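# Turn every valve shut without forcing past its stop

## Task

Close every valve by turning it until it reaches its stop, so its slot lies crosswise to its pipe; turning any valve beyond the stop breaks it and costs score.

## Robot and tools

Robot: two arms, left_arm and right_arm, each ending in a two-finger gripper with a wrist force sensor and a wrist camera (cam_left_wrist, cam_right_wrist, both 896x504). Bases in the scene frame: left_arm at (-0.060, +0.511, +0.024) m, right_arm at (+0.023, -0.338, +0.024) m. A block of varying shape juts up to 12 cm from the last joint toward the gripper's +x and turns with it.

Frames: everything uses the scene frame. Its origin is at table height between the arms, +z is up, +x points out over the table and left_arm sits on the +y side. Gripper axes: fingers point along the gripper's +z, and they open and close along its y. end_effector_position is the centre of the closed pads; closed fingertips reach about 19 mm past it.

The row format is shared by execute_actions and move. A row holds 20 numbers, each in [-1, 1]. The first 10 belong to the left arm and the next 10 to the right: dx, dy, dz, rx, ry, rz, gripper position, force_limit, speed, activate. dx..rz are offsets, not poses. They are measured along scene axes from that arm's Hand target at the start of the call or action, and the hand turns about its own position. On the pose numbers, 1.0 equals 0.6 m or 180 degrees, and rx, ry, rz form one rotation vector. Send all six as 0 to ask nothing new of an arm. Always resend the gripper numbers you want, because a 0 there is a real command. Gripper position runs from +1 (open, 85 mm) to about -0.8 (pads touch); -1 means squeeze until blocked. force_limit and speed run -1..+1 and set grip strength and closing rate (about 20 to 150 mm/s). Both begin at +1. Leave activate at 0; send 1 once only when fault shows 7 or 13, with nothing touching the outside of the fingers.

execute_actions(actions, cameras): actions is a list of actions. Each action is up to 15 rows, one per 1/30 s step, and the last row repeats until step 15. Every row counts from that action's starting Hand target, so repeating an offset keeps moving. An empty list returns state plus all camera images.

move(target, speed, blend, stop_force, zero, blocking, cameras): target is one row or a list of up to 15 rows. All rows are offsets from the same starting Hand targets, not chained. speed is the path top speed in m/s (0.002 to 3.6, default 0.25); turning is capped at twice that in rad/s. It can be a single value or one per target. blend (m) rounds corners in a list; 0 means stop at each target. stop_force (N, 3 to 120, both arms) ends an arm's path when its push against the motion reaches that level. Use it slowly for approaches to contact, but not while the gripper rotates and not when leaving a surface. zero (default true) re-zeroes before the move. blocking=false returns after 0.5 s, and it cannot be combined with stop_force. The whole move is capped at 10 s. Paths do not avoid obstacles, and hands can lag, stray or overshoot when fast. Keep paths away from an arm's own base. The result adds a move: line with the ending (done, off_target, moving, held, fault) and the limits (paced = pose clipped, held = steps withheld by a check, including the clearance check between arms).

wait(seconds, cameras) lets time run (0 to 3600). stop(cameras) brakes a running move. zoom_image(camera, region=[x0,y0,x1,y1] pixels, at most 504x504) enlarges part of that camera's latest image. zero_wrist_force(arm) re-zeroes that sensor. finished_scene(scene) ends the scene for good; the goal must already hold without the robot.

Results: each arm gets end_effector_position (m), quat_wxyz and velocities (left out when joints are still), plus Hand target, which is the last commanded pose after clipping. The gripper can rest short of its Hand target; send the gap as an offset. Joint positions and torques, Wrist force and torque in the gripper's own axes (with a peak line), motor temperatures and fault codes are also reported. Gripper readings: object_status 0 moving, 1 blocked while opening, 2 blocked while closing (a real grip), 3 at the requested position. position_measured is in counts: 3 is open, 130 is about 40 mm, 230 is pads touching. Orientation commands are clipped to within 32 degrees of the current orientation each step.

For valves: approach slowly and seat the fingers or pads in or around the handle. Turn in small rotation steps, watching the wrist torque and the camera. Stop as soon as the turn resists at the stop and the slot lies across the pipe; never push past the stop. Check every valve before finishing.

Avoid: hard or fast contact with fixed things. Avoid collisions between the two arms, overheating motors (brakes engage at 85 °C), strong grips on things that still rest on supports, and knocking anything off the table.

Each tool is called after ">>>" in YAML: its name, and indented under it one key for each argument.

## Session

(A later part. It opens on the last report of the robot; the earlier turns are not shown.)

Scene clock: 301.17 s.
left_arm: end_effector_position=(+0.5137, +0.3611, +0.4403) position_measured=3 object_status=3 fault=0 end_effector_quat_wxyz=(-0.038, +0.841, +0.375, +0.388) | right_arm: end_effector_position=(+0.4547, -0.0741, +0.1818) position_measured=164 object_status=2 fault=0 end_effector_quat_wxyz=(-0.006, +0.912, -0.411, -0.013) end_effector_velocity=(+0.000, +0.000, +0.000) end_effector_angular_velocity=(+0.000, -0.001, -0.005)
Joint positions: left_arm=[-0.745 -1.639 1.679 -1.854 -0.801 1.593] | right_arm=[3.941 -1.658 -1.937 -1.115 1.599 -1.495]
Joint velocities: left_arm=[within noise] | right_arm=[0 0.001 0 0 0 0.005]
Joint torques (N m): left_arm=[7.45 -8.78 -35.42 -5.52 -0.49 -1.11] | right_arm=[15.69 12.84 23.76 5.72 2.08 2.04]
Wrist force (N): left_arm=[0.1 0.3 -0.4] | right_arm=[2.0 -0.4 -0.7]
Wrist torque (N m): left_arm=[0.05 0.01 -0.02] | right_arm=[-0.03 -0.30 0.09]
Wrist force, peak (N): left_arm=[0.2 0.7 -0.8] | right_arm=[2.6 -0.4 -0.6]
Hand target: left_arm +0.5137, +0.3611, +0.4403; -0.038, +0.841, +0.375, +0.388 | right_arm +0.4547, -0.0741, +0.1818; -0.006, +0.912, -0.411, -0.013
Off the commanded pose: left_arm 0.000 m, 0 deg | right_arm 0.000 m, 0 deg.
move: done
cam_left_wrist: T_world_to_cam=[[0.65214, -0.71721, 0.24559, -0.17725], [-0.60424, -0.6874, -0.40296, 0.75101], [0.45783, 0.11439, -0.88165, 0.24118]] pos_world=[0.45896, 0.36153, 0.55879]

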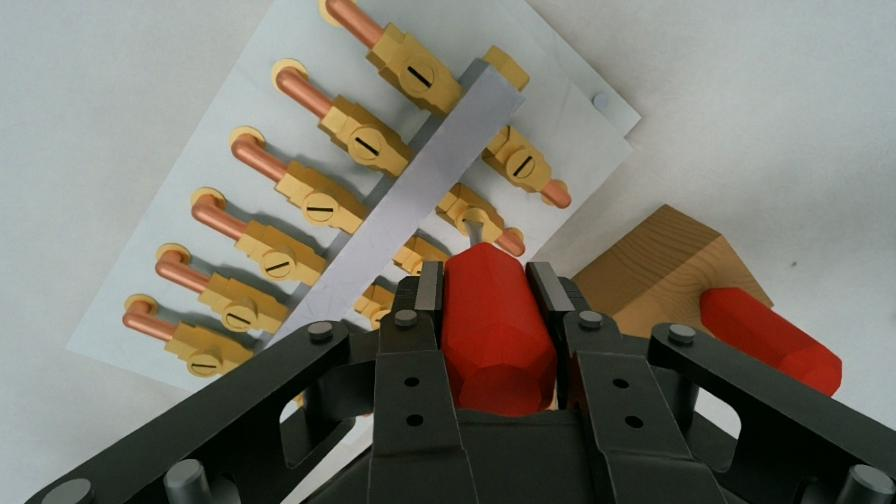

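>>> move:
  target: [0,0,0, 0,0,0, 1,1,1,0, -0.0006,0.0007,0,0,0,0.008,-0.98,0.5,-1,0]
  cameras: []
  speed: 0.03

>>> move:
  target: [0,0,0, 0,0,0, 1,1,1,0, 0,0,-0.012,0,0,0.00,-0.98,0.5,-1,0]
  cameras: ["cam_left_wrist"]
  speed: 0.01
  stop_force: 15

>>> zoom_image:
  camera: "cam_left_wrist"
  region: [450, 190, 500, 240]

Scene clock: 302.97 s.
left_arm: end_effector_position=(+0.5137, +0.3611, +0.4403) position_measured=3 object_status=3 fault=0 end_effector_quat_wxyz=(-0.038, +0.841, +0.375, +0.388) | right_arm: end_effector_position=(+0.4543, -0.0737, +0.1818) position_measured=164 object_status=2 fault=0 end_effector_quat_wxyz=(-0.006, +0.917, -0.399, -0.013) end_effector_velocity=(+0.000, +0.000, +0.000) end_effector_angular_velocity=(+0.001, +0.001, -0.004)
Joint positions: left_arm=[-0.745 -1.639 1.679 -1.854 -0.801 1.593] | right_arm=[3.942 -1.658 -1.937 -1.116 1.599 -1.519]
Joint velocities: left_arm=[within noise] | right_arm=[0 -0.001 0.001 0 0.001 0.005]
Joint torques (N m): left_arm=[7.07 -9.01 -34.73 -5.56 -0.5 -1.18] | right_arm=[14.15 10.46 37.88 0.37 2 2.07]
Wrist force (N): left_arm=[0.1 0.6 -0.3] | right_arm=[2.3 -0.4 -0.6]
Wrist torque (N m): left_arm=[0.10 0.01 -0.02] | right_arm=[-0.04 -0.35 0.09]
Wrist force, peak (N): left_arm=[0.2 0.9 -0.8] | right_arm=[2.8 -0.3 -0.7]
Hand target: left_arm +0.5137, +0.3611, +0.4403; -0.038, +0.841, +0.375, +0.388 | right_arm +0.4544, -0.0737, +0.1818; -0.006, +0.917, -0.399, -0.013
Off the commanded pose: left_arm 0.000 m, 0 deg | right_arm 0.000 m, 0 deg.
move: done

Scene clock: 304.43 s.
left_arm: end_effector_position=(+0.5137, +0.3611, +0.4403) position_measured=3 object_status=3 fault=0 end_effector_quat_wxyz=(-0.038, +0.841, +0.375, +0.388) | right_arm: end_effector_position=(+0.4544, -0.0736, +0.1788) position_measured=164 object_status=2 fault=0 end_effector_quat_wxyz=(-0.006, +0.917, -0.399, -0.013)
Joint positions: left_arm=[-0.745 -1.639 1.679 -1.854 -0.801 1.593] | right_arm=[3.942 -1.661 -1.942 -1.108 1.599 -1.518]
Joint torques (N m): left_arm=[7.41 -8.57 -34.92 -5.71 -0.54 -1.21] | right_arm=[10.63 41.05 32.86 0.08 1.92 1.98]
Wrist force (N): left_arm=[0.1 0.5 -0.4] | right_arm=[3.8 2.7 -14.4]
Wrist torque (N m): left_arm=[0.09 0.01 -0.03] | right_arm=[-0.35 -0.18 0.17]
Wrist force, peak (N): left_arm=[0.1 0.5 -0.8] | right_arm=[4.5 7.7 -26.0]
Hand target: left_arm +0.5137, +0.3611, +0.4403; -0.038, +0.841, +0.375, +0.388 | right_arm +0.4544, -0.0736, +0.1788; -0.006, +0.917, -0.399, -0.013 (not the last commanded pose)
Off the commanded pose: left_arm 0.000 m, 0 deg | right_arm 0.004 m, 0 deg.
move: contact (right_arm)
cam_left_wrist: T_world_to_cam=[[0.65214, -0.71721, 0.24559, -0.17725], [-0.60424, -0.6874, -0.40296, 0.75101], [0.45783, 0.11439, -0.88165, 0.24118]] pos_world=[0.45896, 0.36153, 0.55879]

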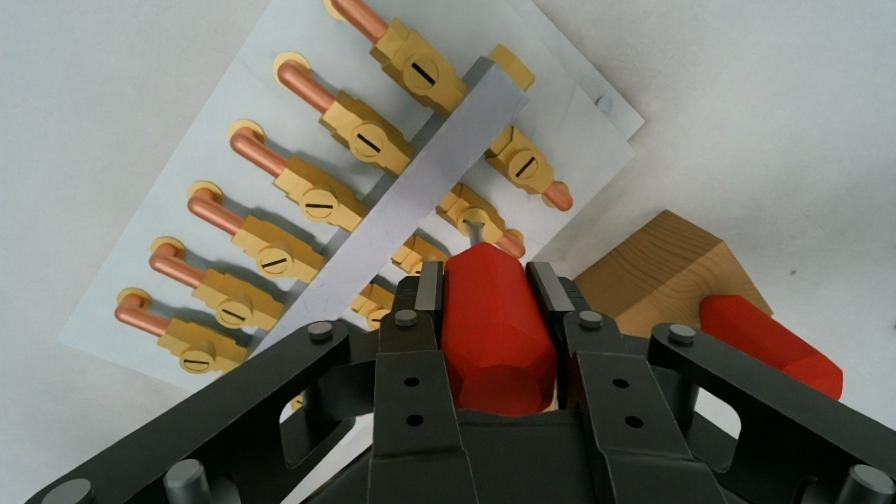

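Scaled by 10.080 from the camera's image (finer frame: 1280x720).

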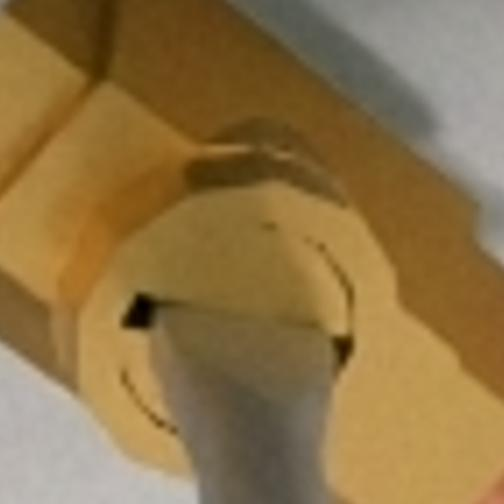

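>>> move:
  target: [0,0,0, 0,0,0, 1,1,1,0, 0,0,-0.012,0,0,0.00,-0.98,0.5,-1,0]
  cameras: []
  speed: 0.01
  stop_force: 12

>>> move:
  target: [0,0,0, 0,0,0, 1,1,1,0, 0.0002,0.0003,0,0,0,0.0333,-0.98,0.5,-1,0]
  cameras: ["cam_left_wrist"]
  speed: 0.1

>>> zoom_image:
  camera: "cam_left_wrist"
  region: [450, 190, 500, 240]

Scene clock: 306.50 s.
left_arm: end_effector_position=(+0.5137, +0.3611, +0.4403) position_measured=3 object_status=3 fault=0 end_effector_quat_wxyz=(-0.038, +0.841, +0.375, +0.388) | right_arm: end_effector_position=(+0.4545, -0.0736, +0.1786) position_measured=164 object_status=2 fault=0 end_effector_quat_wxyz=(-0.006, +0.917, -0.399, -0.013)
Joint positions: left_arm=[-0.745 -1.639 1.679 -1.854 -0.801 1.593] | right_arm=[3.942 -1.661 -1.942 -1.107 1.599 -1.518]
Joint torques (N m): left_arm=[7.31 -8.38 -35.27 -5.63 -0.58 -1.19] | right_arm=[11.71 34.45 30.42 0.54 1.9 1.88]
Wrist force (N): left_arm=[0.1 -0.1 -0.5] | right_arm=[3.5 7.2 -22.3]
Wrist torque (N m): left_arm=[-0.01 0.02 -0.03] | right_arm=[-0.66 -0.15 0.20]
Wrist force, peak (N): left_arm=[0.0 0.9 -0.5] | right_arm=[3.9 14.0 -38.5]
Hand target: left_arm +0.5137, +0.3611, +0.4403; -0.038, +0.841, +0.375, +0.388 | right_arm +0.4545, -0.0736, +0.1786; -0.006, +0.917, -0.399, -0.013 (not the last commanded pose)
Off the commanded pose: left_arm 0.000 m, 0 deg | right_arm 0.007 m, 0 deg.
move: contact (right_arm)

Scene clock: 307.43 s.
left_arm: end_effector_position=(+0.5137, +0.3611, +0.4403) position_measured=3 object_status=3 fault=0 end_effector_quat_wxyz=(-0.038, +0.841, +0.375, +0.388) | right_arm: end_effector_position=(+0.4546, -0.0734, +0.1786) position_measured=164 object_status=2 fault=0 end_effector_quat_wxyz=(-0.005, +0.936, -0.351, -0.013)
Joint positions: left_arm=[-0.745 -1.639 1.679 -1.854 -0.801 1.593] | right_arm=[3.942 -1.663 -1.939 -1.111 1.599 -1.623]
Joint torques (N m): left_arm=[7.14 -8.75 -34.91 -5.63 -0.61 -1.14] | right_arm=[16.07 4.83 24.42 1.52 2.93 0.89]
Wrist force (N): left_arm=[0.1 0.5 -0.7] | right_arm=[4.8 5.6 -20.8]
Wrist torque (N m): left_arm=[0.07 0.02 -0.02] | right_arm=[-0.58 -0.15 0.63]
Wrist force, peak (N): left_arm=[-0.2 0.7 -0.6] | right_arm=[3.7 7.0 -22.5]
Hand target: left_arm +0.5137, +0.3611, +0.4403; -0.038, +0.841, +0.375, +0.388 | right_arm +0.4546, -0.0734, +0.1786; -0.005, +0.936, -0.351, -0.013
Off the commanded pose: left_arm 0.000 m, 0 deg | right_arm 0.000 m, 0 deg.
move: done
cam_left_wrist: T_world_to_cam=[[0.65214, -0.71721, 0.24559, -0.17725], [-0.60424, -0.6874, -0.40296, 0.75101], [0.45783, 0.11439, -0.88165, 0.24118]] pos_world=[0.45896, 0.36153, 0.55879]

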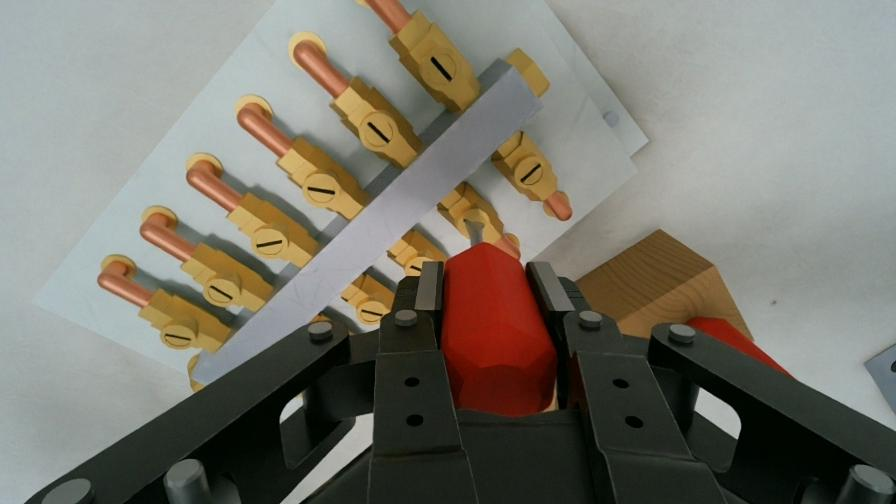

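Scaled by 10.080 from the camera's image (finer frame: 1280x720).

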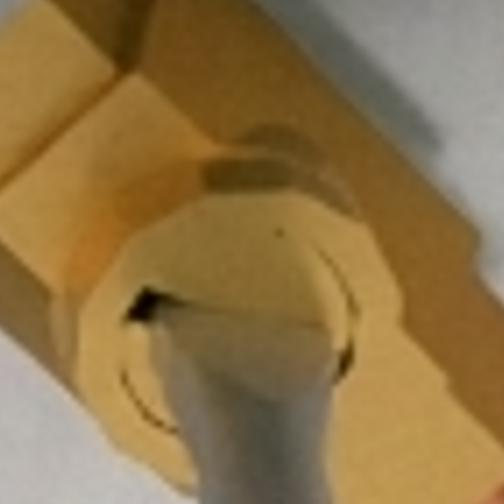

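>>> move:
  target: [0,0,0, 0,0,0, 1,1,1,0, 0.0002,0.0004,0,0,0,0.0333,-0.98,0.5,-1,0]
  cameras: ["cam_left_wrist"]
  speed: 0.1

>>> zoom_image:
  camera: "cam_left_wrist"
  region: [450, 190, 500, 240]

Scene clock: 308.97 s.
left_arm: end_effector_position=(+0.5137, +0.3611, +0.4403) position_measured=3 object_status=3 fault=0 end_effector_quat_wxyz=(-0.038, +0.841, +0.375, +0.388) | right_arm: end_effector_position=(+0.4547, -0.0731, +0.1786) position_measured=164 object_status=2 fault=0 end_effector_quat_wxyz=(-0.005, +0.953, -0.302, -0.013)
Joint positions: left_arm=[-0.745 -1.639 1.679 -1.854 -0.801 1.593] | right_arm=[3.942 -1.665 -1.936 -1.115 1.599 -1.727]
Joint torques (N m): left_arm=[7.38 -8.9 -34.76 -5.67 -0.52 -1.21] | right_arm=[19.49 2.39 22.13 1.69 0.52 0.95]
Wrist force (N): left_arm=[0.2 0.3 -0.2] | right_arm=[5.7 7.5 -28.1]
Wrist torque (N m): left_arm=[0.06 0.00 -0.03] | right_arm=[-0.98 0.07 0.56]
Wrist force, peak (N): left_arm=[0.3 0.6 -0.8] | right_arm=[6.0 7.7 -28.7]
Hand target: left_arm +0.5137, +0.3611, +0.4403; -0.038, +0.841, +0.375, +0.388 | right_arm +0.4547, -0.0731, +0.1786; -0.005, +0.953, -0.302, -0.013
Off the commanded pose: left_arm 0.000 m, 0 deg | right_arm 0.000 m, 0 deg.
move: done
cam_left_wrist: T_world_to_cam=[[0.65214, -0.71721, 0.24559, -0.17725], [-0.60424, -0.6874, -0.40296, 0.75101], [0.45783, 0.11439, -0.88165, 0.24118]] pos_world=[0.45896, 0.36153, 0.55879]

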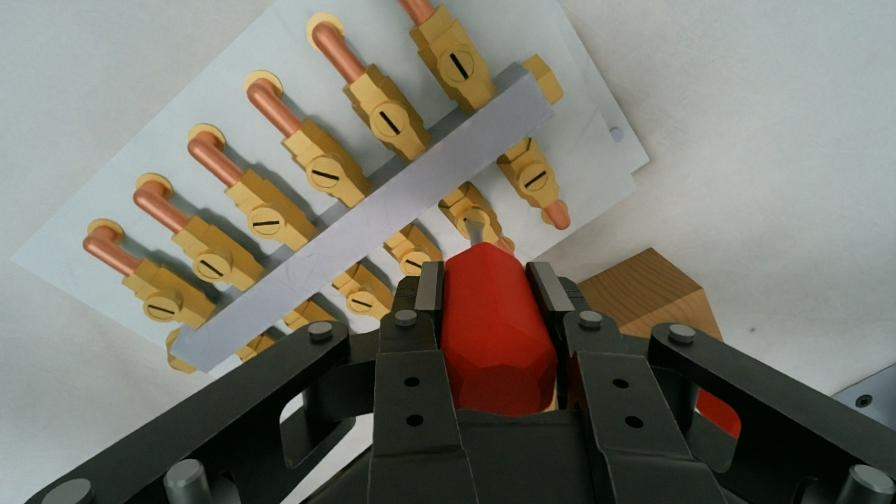

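Scaled by 10.080 from the camera's image (finer frame: 1280x720).

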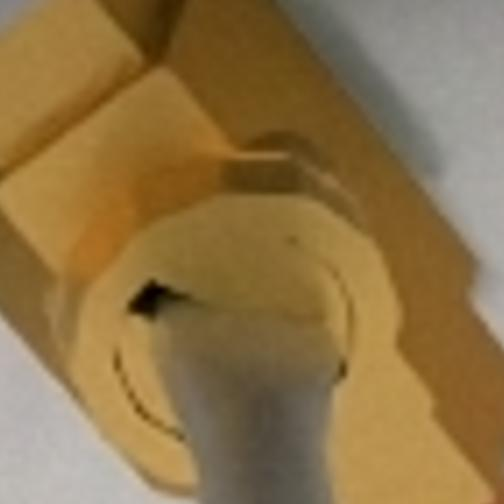

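>>> move:
  target: [0,0,0, 0,0,0, 1,1,1,0, -0.0003,-0.0004,0.0003,0,0,-0.064,-0.98,0.5,-1,0]
  cameras: ["cam_left_wrist"]
  speed: 0.05

>>> zoom_image:
  camera: "cam_left_wrist"
  region: [450, 190, 500, 240]

Scene clock: 311.80 s.
left_arm: end_effector_position=(+0.5137, +0.3611, +0.4403) position_measured=3 object_status=3 fault=0 end_effector_quat_wxyz=(-0.038, +0.841, +0.375, +0.388) | right_arm: end_effector_position=(+0.4545, -0.0734, +0.1787) position_measured=164 object_status=2 fault=0 end_effector_quat_wxyz=(-0.006, +0.918, -0.396, -0.013)
Joint positions: left_arm=[-0.745 -1.639 1.679 -1.854 -0.801 1.593] | right_arm=[3.942 -1.662 -1.941 -1.107 1.599 -1.526]
Joint torques (N m): left_arm=[7.42 -9.1 -34.93 -5.64 -0.58 -1.13] | right_arm=[-4.1 32.44 4.7 6.78 -1.58 -1.89]
Wrist force (N): left_arm=[0.0 0.3 -0.5] | right_arm=[3.6 10.1 -26.0]
Wrist torque (N m): left_arm=[0.05 0.03 -0.02] | right_arm=[-0.98 -0.18 0.02]
Wrist force, peak (N): left_arm=[0.2 0.7 -0.8] | right_arm=[5.4 10.1 -33.5]
Hand target: left_arm +0.5137, +0.3611, +0.4403; -0.038, +0.841, +0.375, +0.388 | right_arm +0.4545, -0.0734, +0.1788; -0.006, +0.918, -0.396, -0.013
Off the commanded pose: left_arm 0.000 m, 0 deg | right_arm 0.000 m, 0 deg.
move: done
cam_left_wrist: T_world_to_cam=[[0.65214, -0.71721, 0.24559, -0.17725], [-0.60424, -0.6874, -0.40296, 0.75101], [0.45783, 0.11439, -0.88165, 0.24118]] pos_world=[0.45896, 0.36153, 0.55879]

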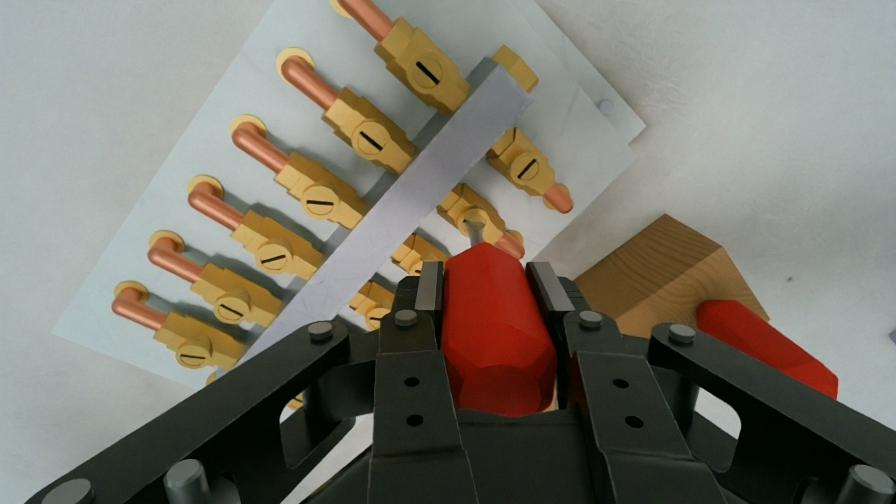

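Scaled by 10.080 from the camera's image (finer frame: 1280x720).

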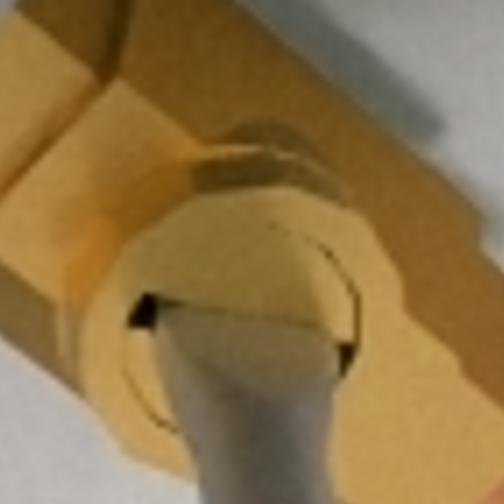

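>>> move:
  target:
    - [0,0,0, 0,0,0, 1,1,1,0, 0,0,0.005,0,0,0,-0.98,0.5,-1,0]
    - [0,0,0, 0,0,0, 1,1,1,0, -0.0004,0.0005,0.005,0,0,0,-0.98,0.5,-1,0]
  cameras: ["cam_left_wrist"]
  speed: 0.03

>>> zoom_image:
  camera: "cam_left_wrist"
  region: [450, 190, 500, 240]

Scene clock: 313.30 s.
left_arm: end_effector_position=(+0.5137, +0.3611, +0.4403) position_measured=3 object_status=3 fault=0 end_effector_quat_wxyz=(-0.038, +0.841, +0.375, +0.388) | right_arm: end_effector_position=(+0.4543, -0.0730, +0.1819) position_measured=164 object_status=2 fault=0 end_effector_quat_wxyz=(-0.006, +0.918, -0.396, -0.013)
Joint positions: left_arm=[-0.745 -1.639 1.679 -1.854 -0.801 1.593] | right_arm=[3.943 -1.658 -1.936 -1.116 1.599 -1.526]
Joint torques (N m): left_arm=[7.43 -9.1 -35.08 -5.55 -0.46 -1.21] | right_arm=[14.64 40.79 8.05 5.88 -1.54 2.1]
Wrist force (N): left_arm=[0.2 0.6 -0.3] | right_arm=[2.2 -1.4 -0.7]
Wrist torque (N m): left_arm=[0.10 0.00 -0.03] | right_arm=[-0.19 -0.34 -0.05]
Wrist force, peak (N): left_arm=[0.0 0.3 -0.8] | right_arm=[3.7 10.2 -26.4]
Hand target: left_arm +0.5137, +0.3611, +0.4403; -0.038, +0.841, +0.375, +0.388 | right_arm +0.4543, -0.0731, +0.1818; -0.006, +0.918, -0.396, -0.013
Off the commanded pose: left_arm 0.000 m, 0 deg | right_arm 0.000 m, 0 deg.
move: done
cam_left_wrist: T_world_to_cam=[[0.65214, -0.71721, 0.24559, -0.17725], [-0.60424, -0.6874, -0.40296, 0.75101], [0.45783, 0.11439, -0.88165, 0.24118]] pos_world=[0.45896, 0.36153, 0.55879]

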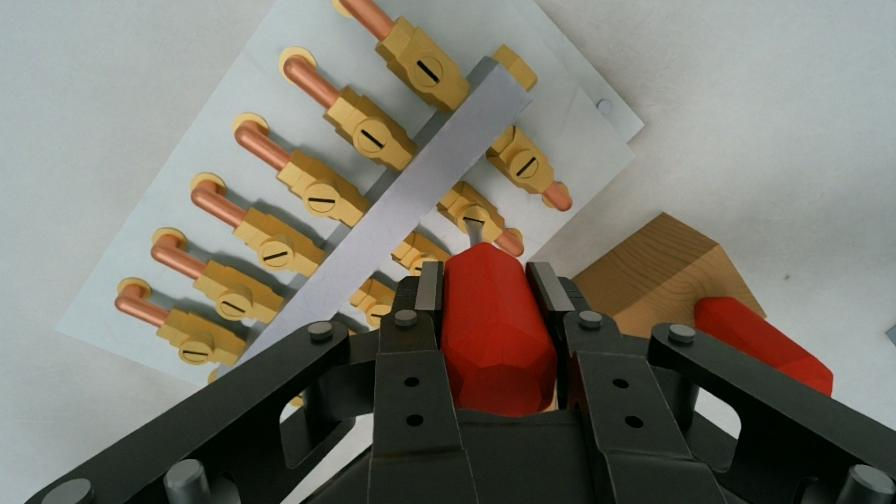

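Scaled by 10.080 from the camera's image (finer frame: 1280x720).

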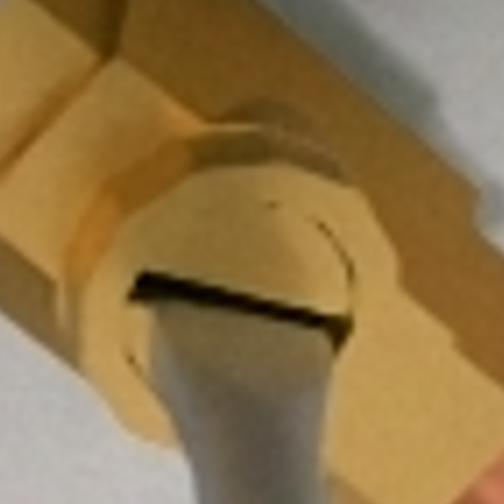

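>>> move:
  target: [0,0,0, 0,0,0, 1,1,1,0, 0.0053,-0.0102,0,0,0,-0.019,-0.98,0.5,-1,0]
  cameras: ["cam_left_wrist"]
  speed: 0.02

>>> zoom_image:
  camera: "cam_left_wrist"
  region: [450, 190, 500, 240]

Scene clock: 316.37 s.
left_arm: end_effector_position=(+0.5137, +0.3611, +0.4403) position_measured=3 object_status=3 fault=0 end_effector_quat_wxyz=(-0.038, +0.841, +0.375, +0.388) | right_arm: end_effector_position=(+0.4575, -0.0792, +0.1818) position_measured=164 object_status=2 fault=0 end_effector_quat_wxyz=(-0.006, +0.906, -0.423, -0.013)
Joint positions: left_arm=[-0.745 -1.639 1.679 -1.854 -0.801 1.593] | right_arm=[3.93 -1.656 -1.939 -1.114 1.599 -1.479]
Joint torques (N m): left_arm=[7.09 -8.63 -34.51 -5.55 -0.5 -1.2] | right_arm=[-4.14 48.23 8.11 5.76 -1.97 -1.16]
Wrist force (N): left_arm=[0.1 0.5 -0.4] | right_arm=[2.3 -1.4 -0.9]
Wrist torque (N m): left_arm=[0.08 0.01 -0.03] | right_arm=[-0.19 -0.34 -0.04]
Wrist force, peak (N): left_arm=[0.3 0.6 -0.9] | right_arm=[2.5 -1.7 -0.7]
Hand target: left_arm +0.5137, +0.3611, +0.4403; -0.038, +0.841, +0.375, +0.388 | right_arm +0.4575, -0.0792, +0.1818; -0.006, +0.906, -0.423, -0.013
Off the commanded pose: left_arm 0.000 m, 0 deg | right_arm 0.000 m, 0 deg.
move: done
cam_left_wrist: T_world_to_cam=[[0.65214, -0.71721, 0.24559, -0.17725], [-0.60424, -0.6874, -0.40296, 0.75101], [0.45783, 0.11439, -0.88165, 0.24118]] pos_world=[0.45896, 0.36153, 0.55879]

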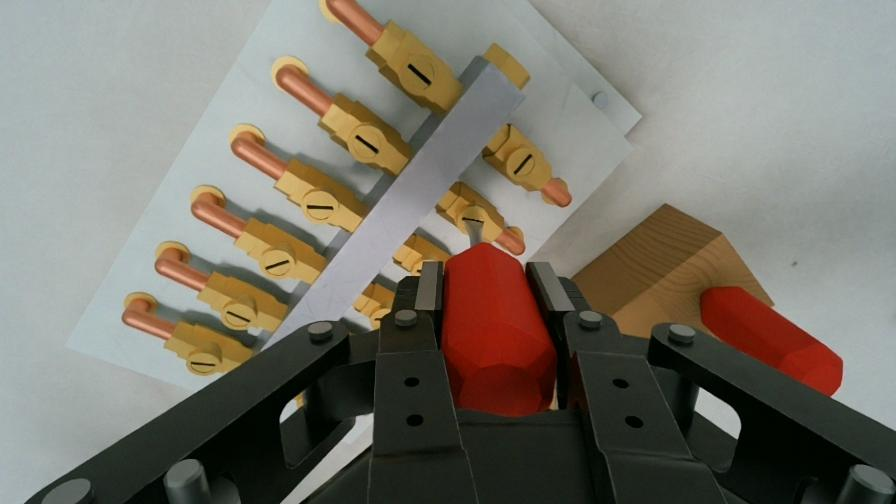

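Scaled by 10.080 from the camera's image (finer frame: 1280x720).

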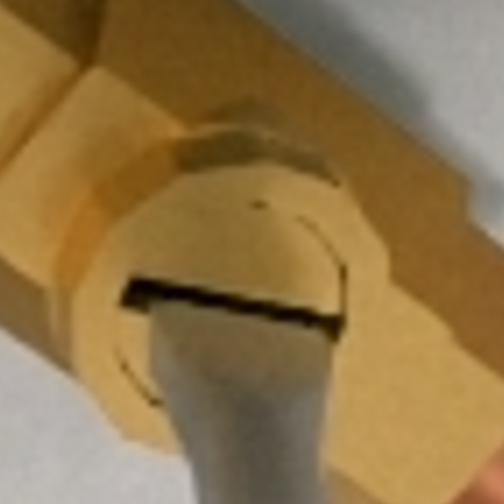

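>>> move:
  target: [0,0,0, 0,0,0, 1,1,1,0, 0.0003,-0.0005,0,0,0,-0.01,-0.98,0.5,-1,0]
  cameras: []
  speed: 0.02

>>> move:
  target: [0,0,0, 0,0,0, 1,1,1,0, 0,0,-0.012,0,0,0.00,-0.98,0.5,-1,0]
  cameras: ["cam_left_wrist"]
  speed: 0.01
  stop_force: 10

>>> zoom_image:
  camera: "cam_left_wrist"
  region: [450, 190, 500, 240]

Scene clock: 318.13 s.
left_arm: end_effector_position=(+0.5137, +0.3611, +0.4403) position_measured=3 object_status=3 fault=0 end_effector_quat_wxyz=(-0.038, +0.841, +0.375, +0.388) | right_arm: end_effector_position=(+0.4576, -0.0795, +0.1818) position_measured=164 object_status=2 fault=0 end_effector_quat_wxyz=(-0.007, +0.899, -0.437, -0.012)
Joint positions: left_arm=[-0.745 -1.639 1.679 -1.854 -0.801 1.593] | right_arm=[3.929 -1.656 -1.94 -1.112 1.599 -1.448]
Joint torques (N m): left_arm=[7.17 -8.84 -35.27 -5.63 -0.48 -1.21] | right_arm=[-11.22 48.71 7.77 5.9 -1.96 -1.91]
Wrist force (N): left_arm=[-0.2 0.1 -0.4] | right_arm=[2.1 -1.1 -0.4]
Wrist torque (N m): left_arm=[0.02 0.06 -0.03] | right_arm=[-0.13 -0.32 -0.05]
Wrist force, peak (N): left_arm=[-0.1 1.1 -0.2] | right_arm=[2.6 -1.5 -0.6]
Hand target: left_arm +0.5137, +0.3611, +0.4403; -0.038, +0.841, +0.375, +0.388 | right_arm +0.4576, -0.0795, +0.1818; -0.007, +0.899, -0.437, -0.012
Off the commanded pose: left_arm 0.000 m, 0 deg | right_arm 0.000 m, 0 deg.
move: done

Scene clock: 319.67 s.
left_arm: end_effector_position=(+0.5137, +0.3611, +0.4403) position_measured=3 object_status=3 fault=0 end_effector_quat_wxyz=(-0.038, +0.841, +0.375, +0.388) | right_arm: end_effector_position=(+0.4576, -0.0795, +0.1784) position_measured=164 object_status=2 fault=0 end_effector_quat_wxyz=(-0.007, +0.899, -0.437, -0.012)
Joint positions: left_arm=[-0.745 -1.639 1.679 -1.854 -0.801 1.593] | right_arm=[3.929 -1.66 -1.945 -1.103 1.599 -1.448]
Joint torques (N m): left_arm=[7.46 -8.57 -35.42 -5.57 -0.53 -1.19] | right_arm=[-10.13 46.21 35.86 -0.05 -1.35 -1.89]
Wrist force (N): left_arm=[0.5 0.7 -0.3] | right_arm=[3.2 -2.0 -4.4]
Wrist torque (N m): left_arm=[0.11 -0.06 -0.02] | right_arm=[-0.18 -0.26 0.05]
Wrist force, peak (N): left_arm=[0.1 0.5 -0.9] | right_arm=[3.5 3.3 -17.5]
Hand target: left_arm +0.5137, +0.3611, +0.4403; -0.038, +0.841, +0.375, +0.388 | right_arm +0.4576, -0.0795, +0.1784; -0.007, +0.899, -0.437, -0.012 (not the last commanded pose)
Off the commanded pose: left_arm 0.000 m, 0 deg | right_arm 0.004 m, 0 deg.
move: contact (right_arm)
cam_left_wrist: T_world_to_cam=[[0.65214, -0.71721, 0.24559, -0.17725], [-0.60424, -0.6874, -0.40296, 0.75101], [0.45783, 0.11439, -0.88165, 0.24118]] pos_world=[0.45896, 0.36153, 0.55879]

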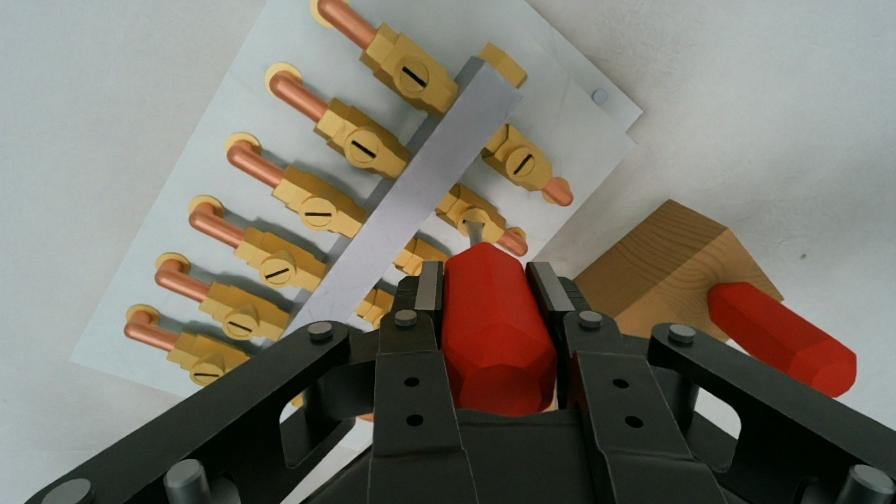

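Scaled by 10.080 from the camera's image (finer frame: 1280x720).

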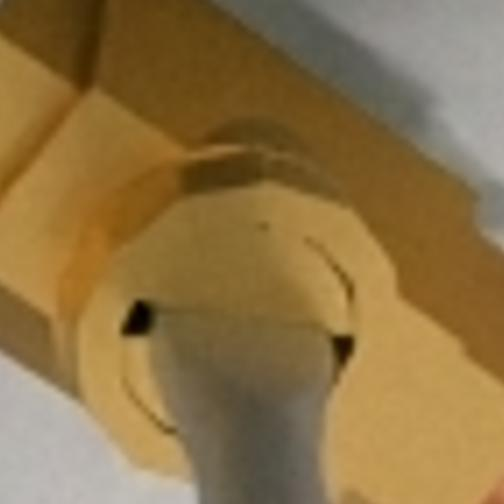

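>>> move:
  target: [0,0,0, 0,0,0, 1,1,1,0, 0,0,-0.012,0,0,0.00,-0.98,0.5,-1,0]
  cameras: []
  speed: 0.01
  stop_force: 12

>>> move:
  target: [0,0,0, 0,0,0, 1,1,1,0, -0.0046,0.0089,0,0,0,0,-0.98,0.5,-1,0]
  cameras: []
  speed: 0.02

>>> move:
  target: [0,0,0, 0,0,0, 1,1,1,0, 0.0004,0.0005,0,0,0,0.0444,-0.98,0.5,-1,0]
  cameras: ["cam_left_wrist"]
  speed: 0.1

>>> zoom_image:
  camera: "cam_left_wrist"
  region: [450, 190, 500, 240]

Scene clock: 322.20 s.
left_arm: end_effector_position=(+0.5137, +0.3611, +0.4403) position_measured=3 object_status=3 fault=0 end_effector_quat_wxyz=(-0.038, +0.841, +0.375, +0.388) | right_arm: end_effector_position=(+0.4577, -0.0794, +0.1782) position_measured=164 object_status=2 fault=0 end_effector_quat_wxyz=(-0.007, +0.899, -0.437, -0.012)
Joint positions: left_arm=[-0.745 -1.639 1.679 -1.854 -0.801 1.593] | right_arm=[3.929 -1.66 -1.946 -1.102 1.599 -1.448]
Joint torques (N m): left_arm=[7.66 -8.65 -35.04 -5.51 -0.58 -1.2] | right_arm=[-10.66 42.54 33.8 0.27 -1.14 -1.9]
Wrist force (N): left_arm=[0.2 0.4 -0.5] | right_arm=[1.7 1.3 -9.2]
Wrist torque (N m): left_arm=[0.07 0.01 -0.03] | right_arm=[-0.42 -0.34 0.10]
Wrist force, peak (N): left_arm=[0.4 0.8 -0.5] | right_arm=[2.1 7.7 -24.8]
Hand target: left_arm +0.5137, +0.3611, +0.4403; -0.038, +0.841, +0.375, +0.388 | right_arm +0.4577, -0.0794, +0.1782; -0.007, +0.899, -0.437, -0.012 (not the last commanded pose)
Off the commanded pose: left_arm 0.000 m, 0 deg | right_arm 0.007 m, 0 deg.
move: contact (right_arm)

Scene clock: 322.77 s.
left_arm: end_effector_position=(+0.5137, +0.3611, +0.4403) position_measured=3 object_status=3 fault=0 end_effector_quat_wxyz=(-0.038, +0.841, +0.375, +0.388) | right_arm: end_effector_position=(+0.4549, -0.0740, +0.1782) position_measured=164 object_status=2 fault=0 end_effector_quat_wxyz=(-0.007, +0.899, -0.437, -0.012)
Joint positions: left_arm=[-0.745 -1.639 1.679 -1.854 -0.801 1.593] | right_arm=[3.941 -1.661 -1.945 -1.102 1.598 -1.436]
Joint torques (N m): left_arm=[7.48 -8.66 -35.03 -5.56 -0.57 -1.2] | right_arm=[-10.19 7.41 36.05 7.98 -1.94 -1.79]
Wrist force (N): left_arm=[0.0 0.6 -0.6] | right_arm=[2.1 5.0 -8.6]
Wrist torque (N m): left_arm=[0.10 0.04 -0.02] | right_arm=[-0.83 -0.32 0.02]
Wrist force, peak (N): left_arm=[0.3 0.9 -0.5] | right_arm=[2.1 5.0 -8.6]
Hand target: left_arm +0.5137, +0.3611, +0.4403; -0.038, +0.841, +0.375, +0.388 | right_arm +0.4550, -0.0741, +0.1782; -0.007, +0.899, -0.437, -0.012
Off the commanded pose: left_arm 0.000 m, 0 deg | right_arm 0.000 m, 0 deg.
move: done

Scene clock: 323.90 s.
left_arm: end_effector_position=(+0.5137, +0.3611, +0.4403) position_measured=3 object_status=3 fault=0 end_effector_quat_wxyz=(-0.038, +0.841, +0.375, +0.388) | right_arm: end_effector_position=(+0.4552, -0.0738, +0.1782) position_measured=164 object_status=2 fault=0 end_effector_quat_wxyz=(-0.006, +0.928, -0.373, -0.013)
Joint positions: left_arm=[-0.745 -1.639 1.679 -1.854 -0.801 1.593] | right_arm=[3.941 -1.663 -1.941 -1.107 1.599 -1.576]
Joint torques (N m): left_arm=[7.92 -8.85 -34.83 -5.65 -0.46 -1.2] | right_arm=[-11.13 12.88 32.46 1.51 1.87 0.91]
Wrist force (N): left_arm=[0.2 0.4 -0.3] | right_arm=[2.0 -0.8 -2.8]
Wrist torque (N m): left_arm=[0.07 0.00 -0.03] | right_arm=[-0.40 -0.52 0.83]
Wrist force, peak (N): left_arm=[0.3 0.7 -0.7] | right_arm=[2.4 7.1 -8.8]
Hand target: left_arm +0.5137, +0.3611, +0.4403; -0.038, +0.841, +0.375, +0.388 | right_arm +0.4552, -0.0738, +0.1782; -0.006, +0.928, -0.373, -0.013
Off the commanded pose: left_arm 0.000 m, 0 deg | right_arm 0.000 m, 0 deg.
move: done
cam_left_wrist: T_world_to_cam=[[0.65214, -0.71721, 0.24559, -0.17725], [-0.60424, -0.6874, -0.40296, 0.75101], [0.45783, 0.11439, -0.88165, 0.24118]] pos_world=[0.45896, 0.36153, 0.55879]

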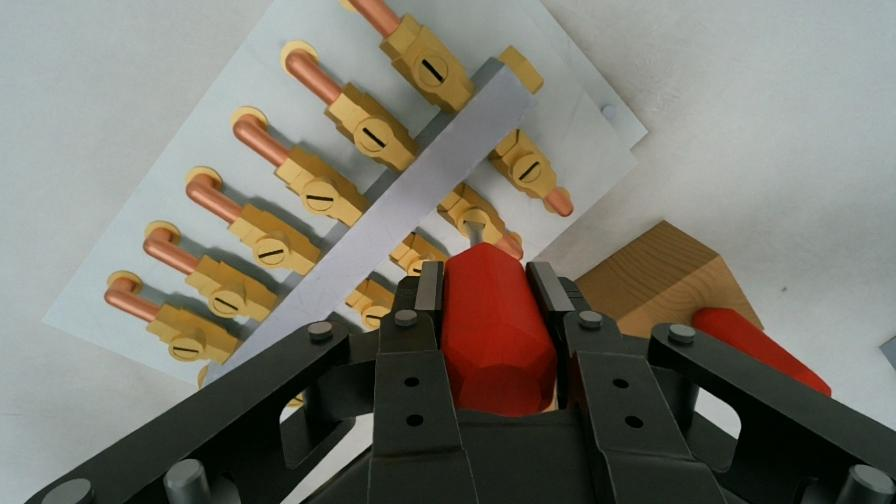

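Scaled by 10.080 from the camera's image (finer frame: 1280x720).

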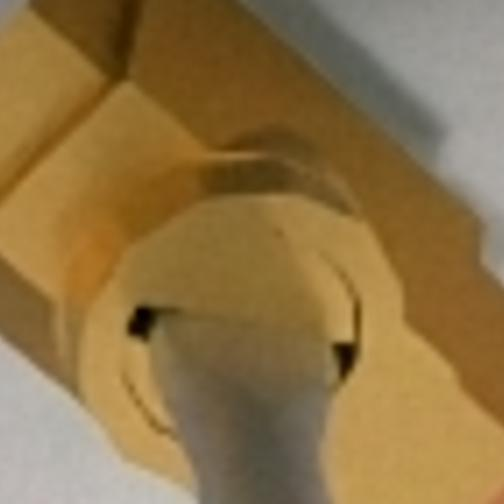

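>>> move:
  target:
    - [0,0,0, 0,0,0, 1,1,1,0, 0.0007,0.0009,-0.0003,0,0,0.0767,-0.98,0.5,-1,0]
    - [0,0,0, 0,0,0, 1,1,1,0, 0.0012,0.0020,-0.0003,0,0,0.1544,-0.98,0.5,-1,0]
    - [0,0,0, 0,0,0, 1,1,1,0, 0.00135,0.0032,-0.0003,0,0,0.2322,-0.98,0.5,-1,0]
    - [0,0,0, 0,0,0, 1,1,1,0, 0.00127,0.0043,-0.0003,0,0,0.3044,-0.98,0.5,-1,0]
  cameras: ["cam_left_wrist"]
  speed: 0.2
  blend: 0.01

>>> zoom_image:
  camera: "cam_left_wrist"
  region: [450, 190, 500, 240]

Scene clock: 327.97 s.
left_arm: end_effector_position=(+0.5137, +0.3611, +0.4403) position_measured=3 object_status=3 fault=0 end_effector_quat_wxyz=(-0.038, +0.841, +0.375, +0.388) | right_arm: end_effector_position=(+0.4560, -0.0712, +0.1780) position_measured=164 object_status=2 fault=0 end_effector_quat_wxyz=(+0.001, +0.995, +0.095, -0.014)
Joint positions: left_arm=[-0.745 -1.639 1.679 -1.854 -0.801 1.593] | right_arm=[3.949 -1.678 -1.918 -1.138 1.588 -2.525]
Joint torques (N m): left_arm=[7.34 -8.41 -35.12 -5.58 -0.47 -1.16] | right_arm=[4.47 5.54 21.7 1.25 1.89 -2.05]
Wrist force (N): left_arm=[-0.3 0.7 -0.5] | right_arm=[2.3 -0.2 -20.4]
Wrist torque (N m): left_arm=[0.12 0.07 -0.03] | right_arm=[-0.56 -0.47 1.10]
Wrist force, peak (N): left_arm=[0.5 0.8 -0.7] | right_arm=[2.2 -0.5 -20.7]
Hand target: left_arm +0.5137, +0.3611, +0.4403; -0.038, +0.841, +0.375, +0.388 | right_arm +0.4560, -0.0712, +0.1780; +0.000, +0.995, +0.095, -0.014
Off the commanded pose: left_arm 0.000 m, 0 deg | right_arm 0.000 m, 0 deg.
move: done
cam_left_wrist: T_world_to_cam=[[0.65214, -0.71721, 0.24559, -0.17725], [-0.60424, -0.6874, -0.40296, 0.75101], [0.45783, 0.11439, -0.88165, 0.24118]] pos_world=[0.45896, 0.36153, 0.55879]

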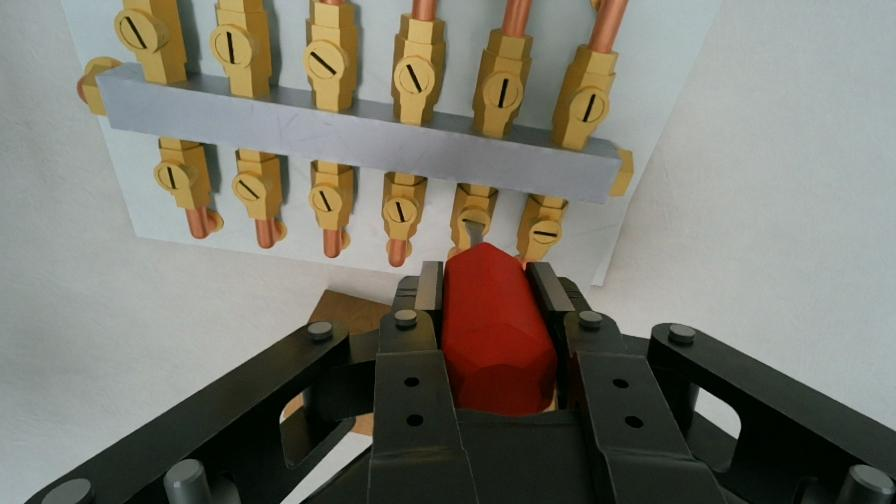

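Scaled by 10.080 from the camera's image (finer frame: 1280x720).

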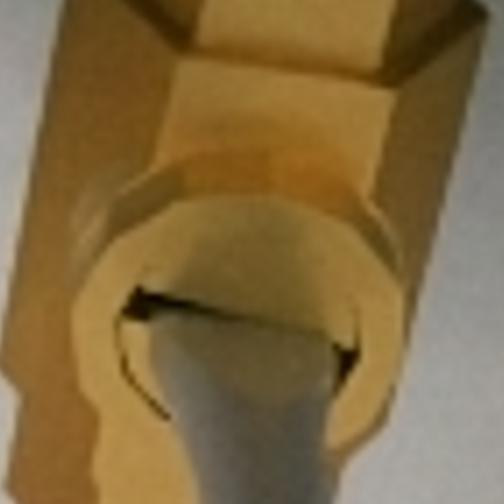

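>>> move:
  target: [0,0,0, 0,0,0, 1,1,1,0, -0.0001,0.0004,0.0002,0,0,0.0222,-0.98,0.5,-1,0]
  cameras: []
  speed: 0.1

>>> move:
  target: [0,0,0, 0,0,0, 1,1,1,0, -0.0001,0.0002,0,0,0,0.0139,-0.98,0.5,-1,0]
  cameras: ["cam_left_wrist"]
  speed: 0.1

>>> zoom_image:
  camera: "cam_left_wrist"
  region: [450, 190, 500, 240]

Scene clock: 330.27 s.
left_arm: end_effector_position=(+0.5137, +0.3611, +0.4403) position_measured=3 object_status=3 fault=0 end_effector_quat_wxyz=(-0.038, +0.841, +0.375, +0.388) | right_arm: end_effector_position=(+0.4559, -0.0710, +0.1781) position_measured=164 object_status=2 fault=0 end_effector_quat_wxyz=(+0.001, +0.991, +0.130, -0.014)
Joint positions: left_arm=[-0.745 -1.639 1.679 -1.854 -0.801 1.593] | right_arm=[3.95 -1.678 -1.917 -1.14 1.587 -2.593]
Joint torques (N m): left_arm=[7.33 -8.94 -35.11 -5.52 -0.46 -1.12] | right_arm=[17.97 1.65 26.05 0.18 -0.27 1.27]
Wrist force (N): left_arm=[0.2 0.5 -0.7] | right_arm=[1.0 1.3 -23.8]
Wrist torque (N m): left_arm=[0.08 0.00 -0.02] | right_arm=[-0.39 -0.52 0.17]
Wrist force, peak (N): left_arm=[0.0 0.5 -1.1] | right_arm=[1.5 0.8 -25.4]
Hand target: left_arm +0.5137, +0.3611, +0.4403; -0.038, +0.841, +0.375, +0.388 | right_arm +0.4559, -0.0710, +0.1781; +0.001, +0.991, +0.130, -0.014
Off the commanded pose: left_arm 0.000 m, 0 deg | right_arm 0.000 m, 0 deg.
move: done

Scene clock: 330.90 s.
left_arm: end_effector_position=(+0.5137, +0.3611, +0.4403) position_measured=3 object_status=3 fault=0 end_effector_quat_wxyz=(-0.038, +0.841, +0.375, +0.388) | right_arm: end_effector_position=(+0.4558, -0.0708, +0.1781) position_measured=164 object_status=2 fault=0 end_effector_quat_wxyz=(+0.001, +0.988, +0.152, -0.014)
Joint positions: left_arm=[-0.745 -1.639 1.679 -1.854 -0.801 1.593] | right_arm=[3.951 -1.678 -1.917 -1.141 1.586 -2.636]
Joint torques (N m): left_arm=[7.49 -8.75 -35.17 -5.66 -0.48 -1.22] | right_arm=[11.58 2.77 25.46 -0.02 -0.25 1.04]
Wrist force (N): left_arm=[-0.2 0.3 -0.5] | right_arm=[0.0 1.8 -24.6]
Wrist torque (N m): left_arm=[0.05 0.07 -0.02] | right_arm=[-0.40 -0.61 0.19]
Wrist force, peak (N): left_arm=[0.4 0.7 -0.6] | right_arm=[0.0 2.0 -24.7]
Hand target: left_arm +0.5137, +0.3611, +0.4403; -0.038, +0.841, +0.375, +0.388 | right_arm +0.4558, -0.0708, +0.1781; +0.001, +0.988, +0.152, -0.014
Off the commanded pose: left_arm 0.000 m, 0 deg | right_arm 0.000 m, 0 deg.
move: done
cam_left_wrist: T_world_to_cam=[[0.65214, -0.71721, 0.24559, -0.17725], [-0.60424, -0.6874, -0.40296, 0.75101], [0.45783, 0.11439, -0.88165, 0.24118]] pos_world=[0.45896, 0.36153, 0.55879]

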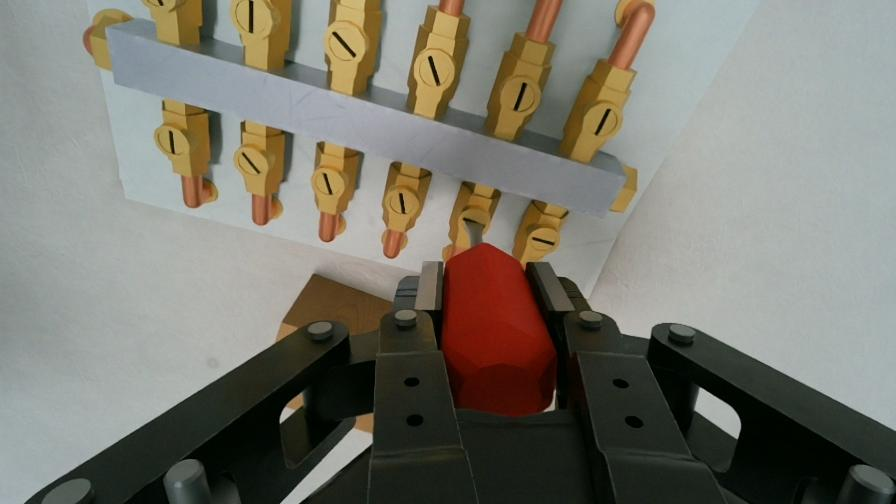

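Scaled by 10.080 from the camera's image (finer frame: 1280x720).

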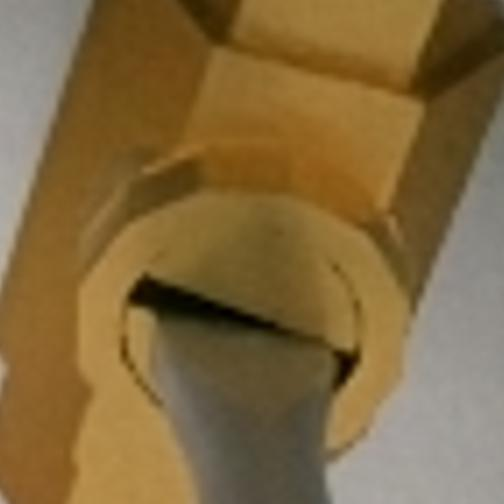

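>>> zoom_image:
  camera: "cam_left_wrist"
  region: [510, 205, 570, 265]

Scaled by 8.400 from the camera's image (finer frame: 1280x720).

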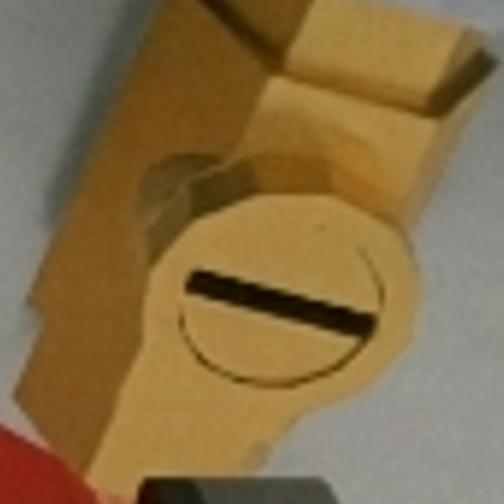

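>>> move:
  target: [0,0,0, 0,0,0, 1,1,1,0, 0.0002,-0.0005,0.0008,0,0,-0.056,-0.98,0.5,-1,0]
  cameras: ["cam_left_wrist"]
  speed: 0.05

>>> zoom_image:
  camera: "cam_left_wrist"
  region: [450, 190, 500, 240]

Scene clock: 334.60 s.
left_arm: end_effector_position=(+0.5137, +0.3611, +0.4403) position_measured=3 object_status=3 fault=0 end_effector_quat_wxyz=(-0.038, +0.841, +0.375, +0.388) | right_arm: end_effector_position=(+0.4560, -0.0712, +0.1786) position_measured=164 object_status=2 fault=0 end_effector_quat_wxyz=(+0.000, +0.998, +0.064, -0.014)
Joint positions: left_arm=[-0.745 -1.639 1.679 -1.854 -0.801 1.593] | right_arm=[3.948 -1.677 -1.918 -1.138 1.59 -2.463]
Joint torques (N m): left_arm=[7.52 -8.7 -34.68 -5.67 -0.58 -1.25] | right_arm=[-9.24 40.5 6.15 7.94 1.68 -2.11]
Wrist force (N): left_arm=[0.1 0.1 -0.3] | right_arm=[-5.4 3.5 -16.9]
Wrist torque (N m): left_arm=[0.01 0.01 -0.02] | right_arm=[-0.60 -1.04 -0.08]
Wrist force, peak (N): left_arm=[0.0 0.9 -0.8] | right_arm=[-2.0 2.5 -24.7]
Hand target: left_arm +0.5137, +0.3611, +0.4403; -0.038, +0.841, +0.375, +0.388 | right_arm +0.4560, -0.0711, +0.1786; +0.000, +0.998, +0.064, -0.014
Off the commanded pose: left_arm 0.000 m, 0 deg | right_arm 0.000 m, 0 deg.
move: done
cam_left_wrist: T_world_to_cam=[[0.65214, -0.71721, 0.24559, -0.17725], [-0.60424, -0.6874, -0.40296, 0.75101], [0.45783, 0.11439, -0.88165, 0.24118]] pos_world=[0.45896, 0.36153, 0.55879]

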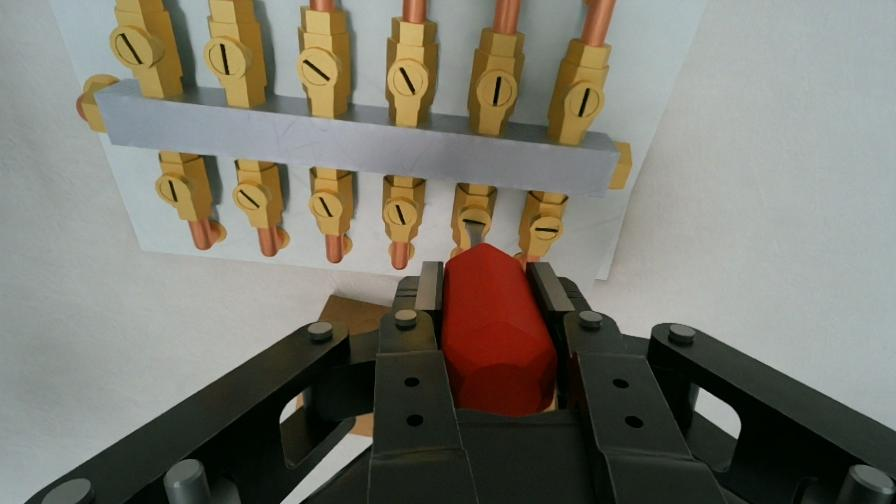

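Scaled by 10.080 from the camera's image (finer frame: 1280x720).

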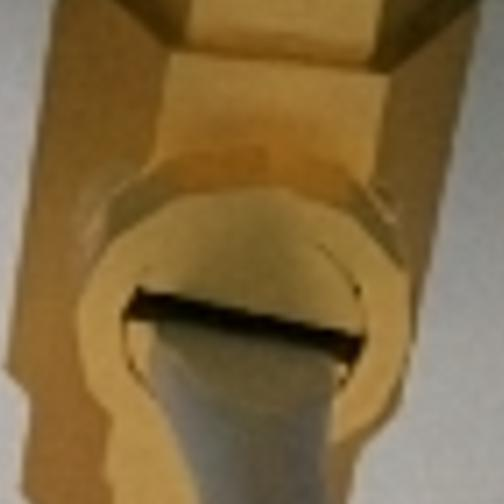

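>>> move:
  target:
    - [0,0,0, 0,0,0, 1,1,1,0, 0,0,0.005,0,0,0,-0.98,0.5,-1,0]
    - [0,0,0, 0,0,0, 1,1,1,0, 0.0016,0.0006,0.005,0,0,-0.008,-0.98,0.5,-1,0]
  cameras: ["cam_left_wrist"]
  speed: 0.03

>>> zoom_image:
  camera: "cam_left_wrist"
  region: [450, 190, 500, 240]

Scene clock: 336.60 s.
left_arm: end_effector_position=(+0.5137, +0.3611, +0.4403) position_measured=3 object_status=3 fault=0 end_effector_quat_wxyz=(-0.038, +0.841, +0.375, +0.388) | right_arm: end_effector_position=(+0.4569, -0.0708, +0.1816) position_measured=164 object_status=2 fault=0 end_effector_quat_wxyz=(+0.000, +0.999, +0.051, -0.014) end_effector_velocity=(+0.000, +0.000, +0.000) end_effector_angular_velocity=(+0.000, +0.001, +0.005)
Joint positions: left_arm=[-0.745 -1.639 1.679 -1.854 -0.801 1.593] | right_arm=[3.947 -1.676 -1.911 -1.146 1.59 -2.439]
Joint velocities: left_arm=[within noise] | right_arm=[0 0 0 0 0 -0.005]
Joint torques (N m): left_arm=[7.22 -8.97 -34.53 -5.57 -0.46 -1.25] | right_arm=[-9.58 13.27 35.44 5.88 2.41 -1.99]
Wrist force (N): left_arm=[0.1 0.5 -0.6] | right_arm=[2.0 -0.6 0.0]
Wrist torque (N m): left_arm=[0.08 0.02 -0.03] | right_arm=[-0.07 -0.27 -0.05]
Wrist force, peak (N): left_arm=[0.6 0.7 -0.6] | right_arm=[-5.5 3.5 -17.2]
Hand target: left_arm +0.5137, +0.3611, +0.4403; -0.038, +0.841, +0.375, +0.388 | right_arm +0.4569, -0.0708, +0.1816; +0.000, +0.999, +0.052, -0.014
Off the commanded pose: left_arm 0.000 m, 0 deg | right_arm 0.000 m, 0 deg.
move: done
cam_left_wrist: T_world_to_cam=[[0.65214, -0.71721, 0.24559, -0.17725], [-0.60424, -0.6874, -0.40296, 0.75101], [0.45783, 0.11439, -0.88165, 0.24118]] pos_world=[0.45896, 0.36153, 0.55879]

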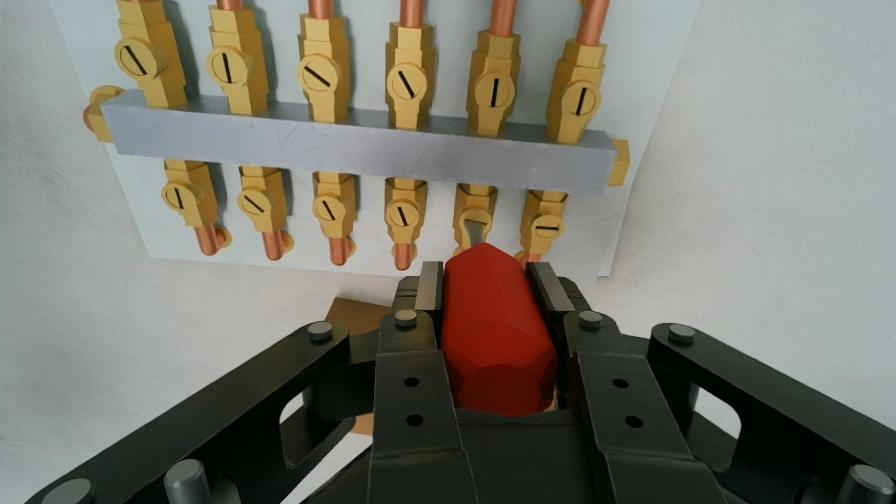

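Scaled by 10.080 from the camera's image (finer frame: 1280x720).

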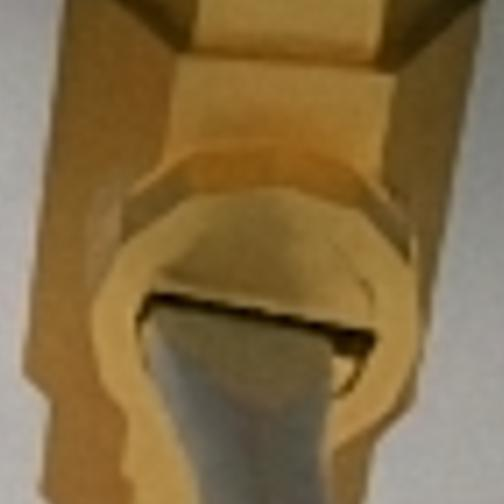

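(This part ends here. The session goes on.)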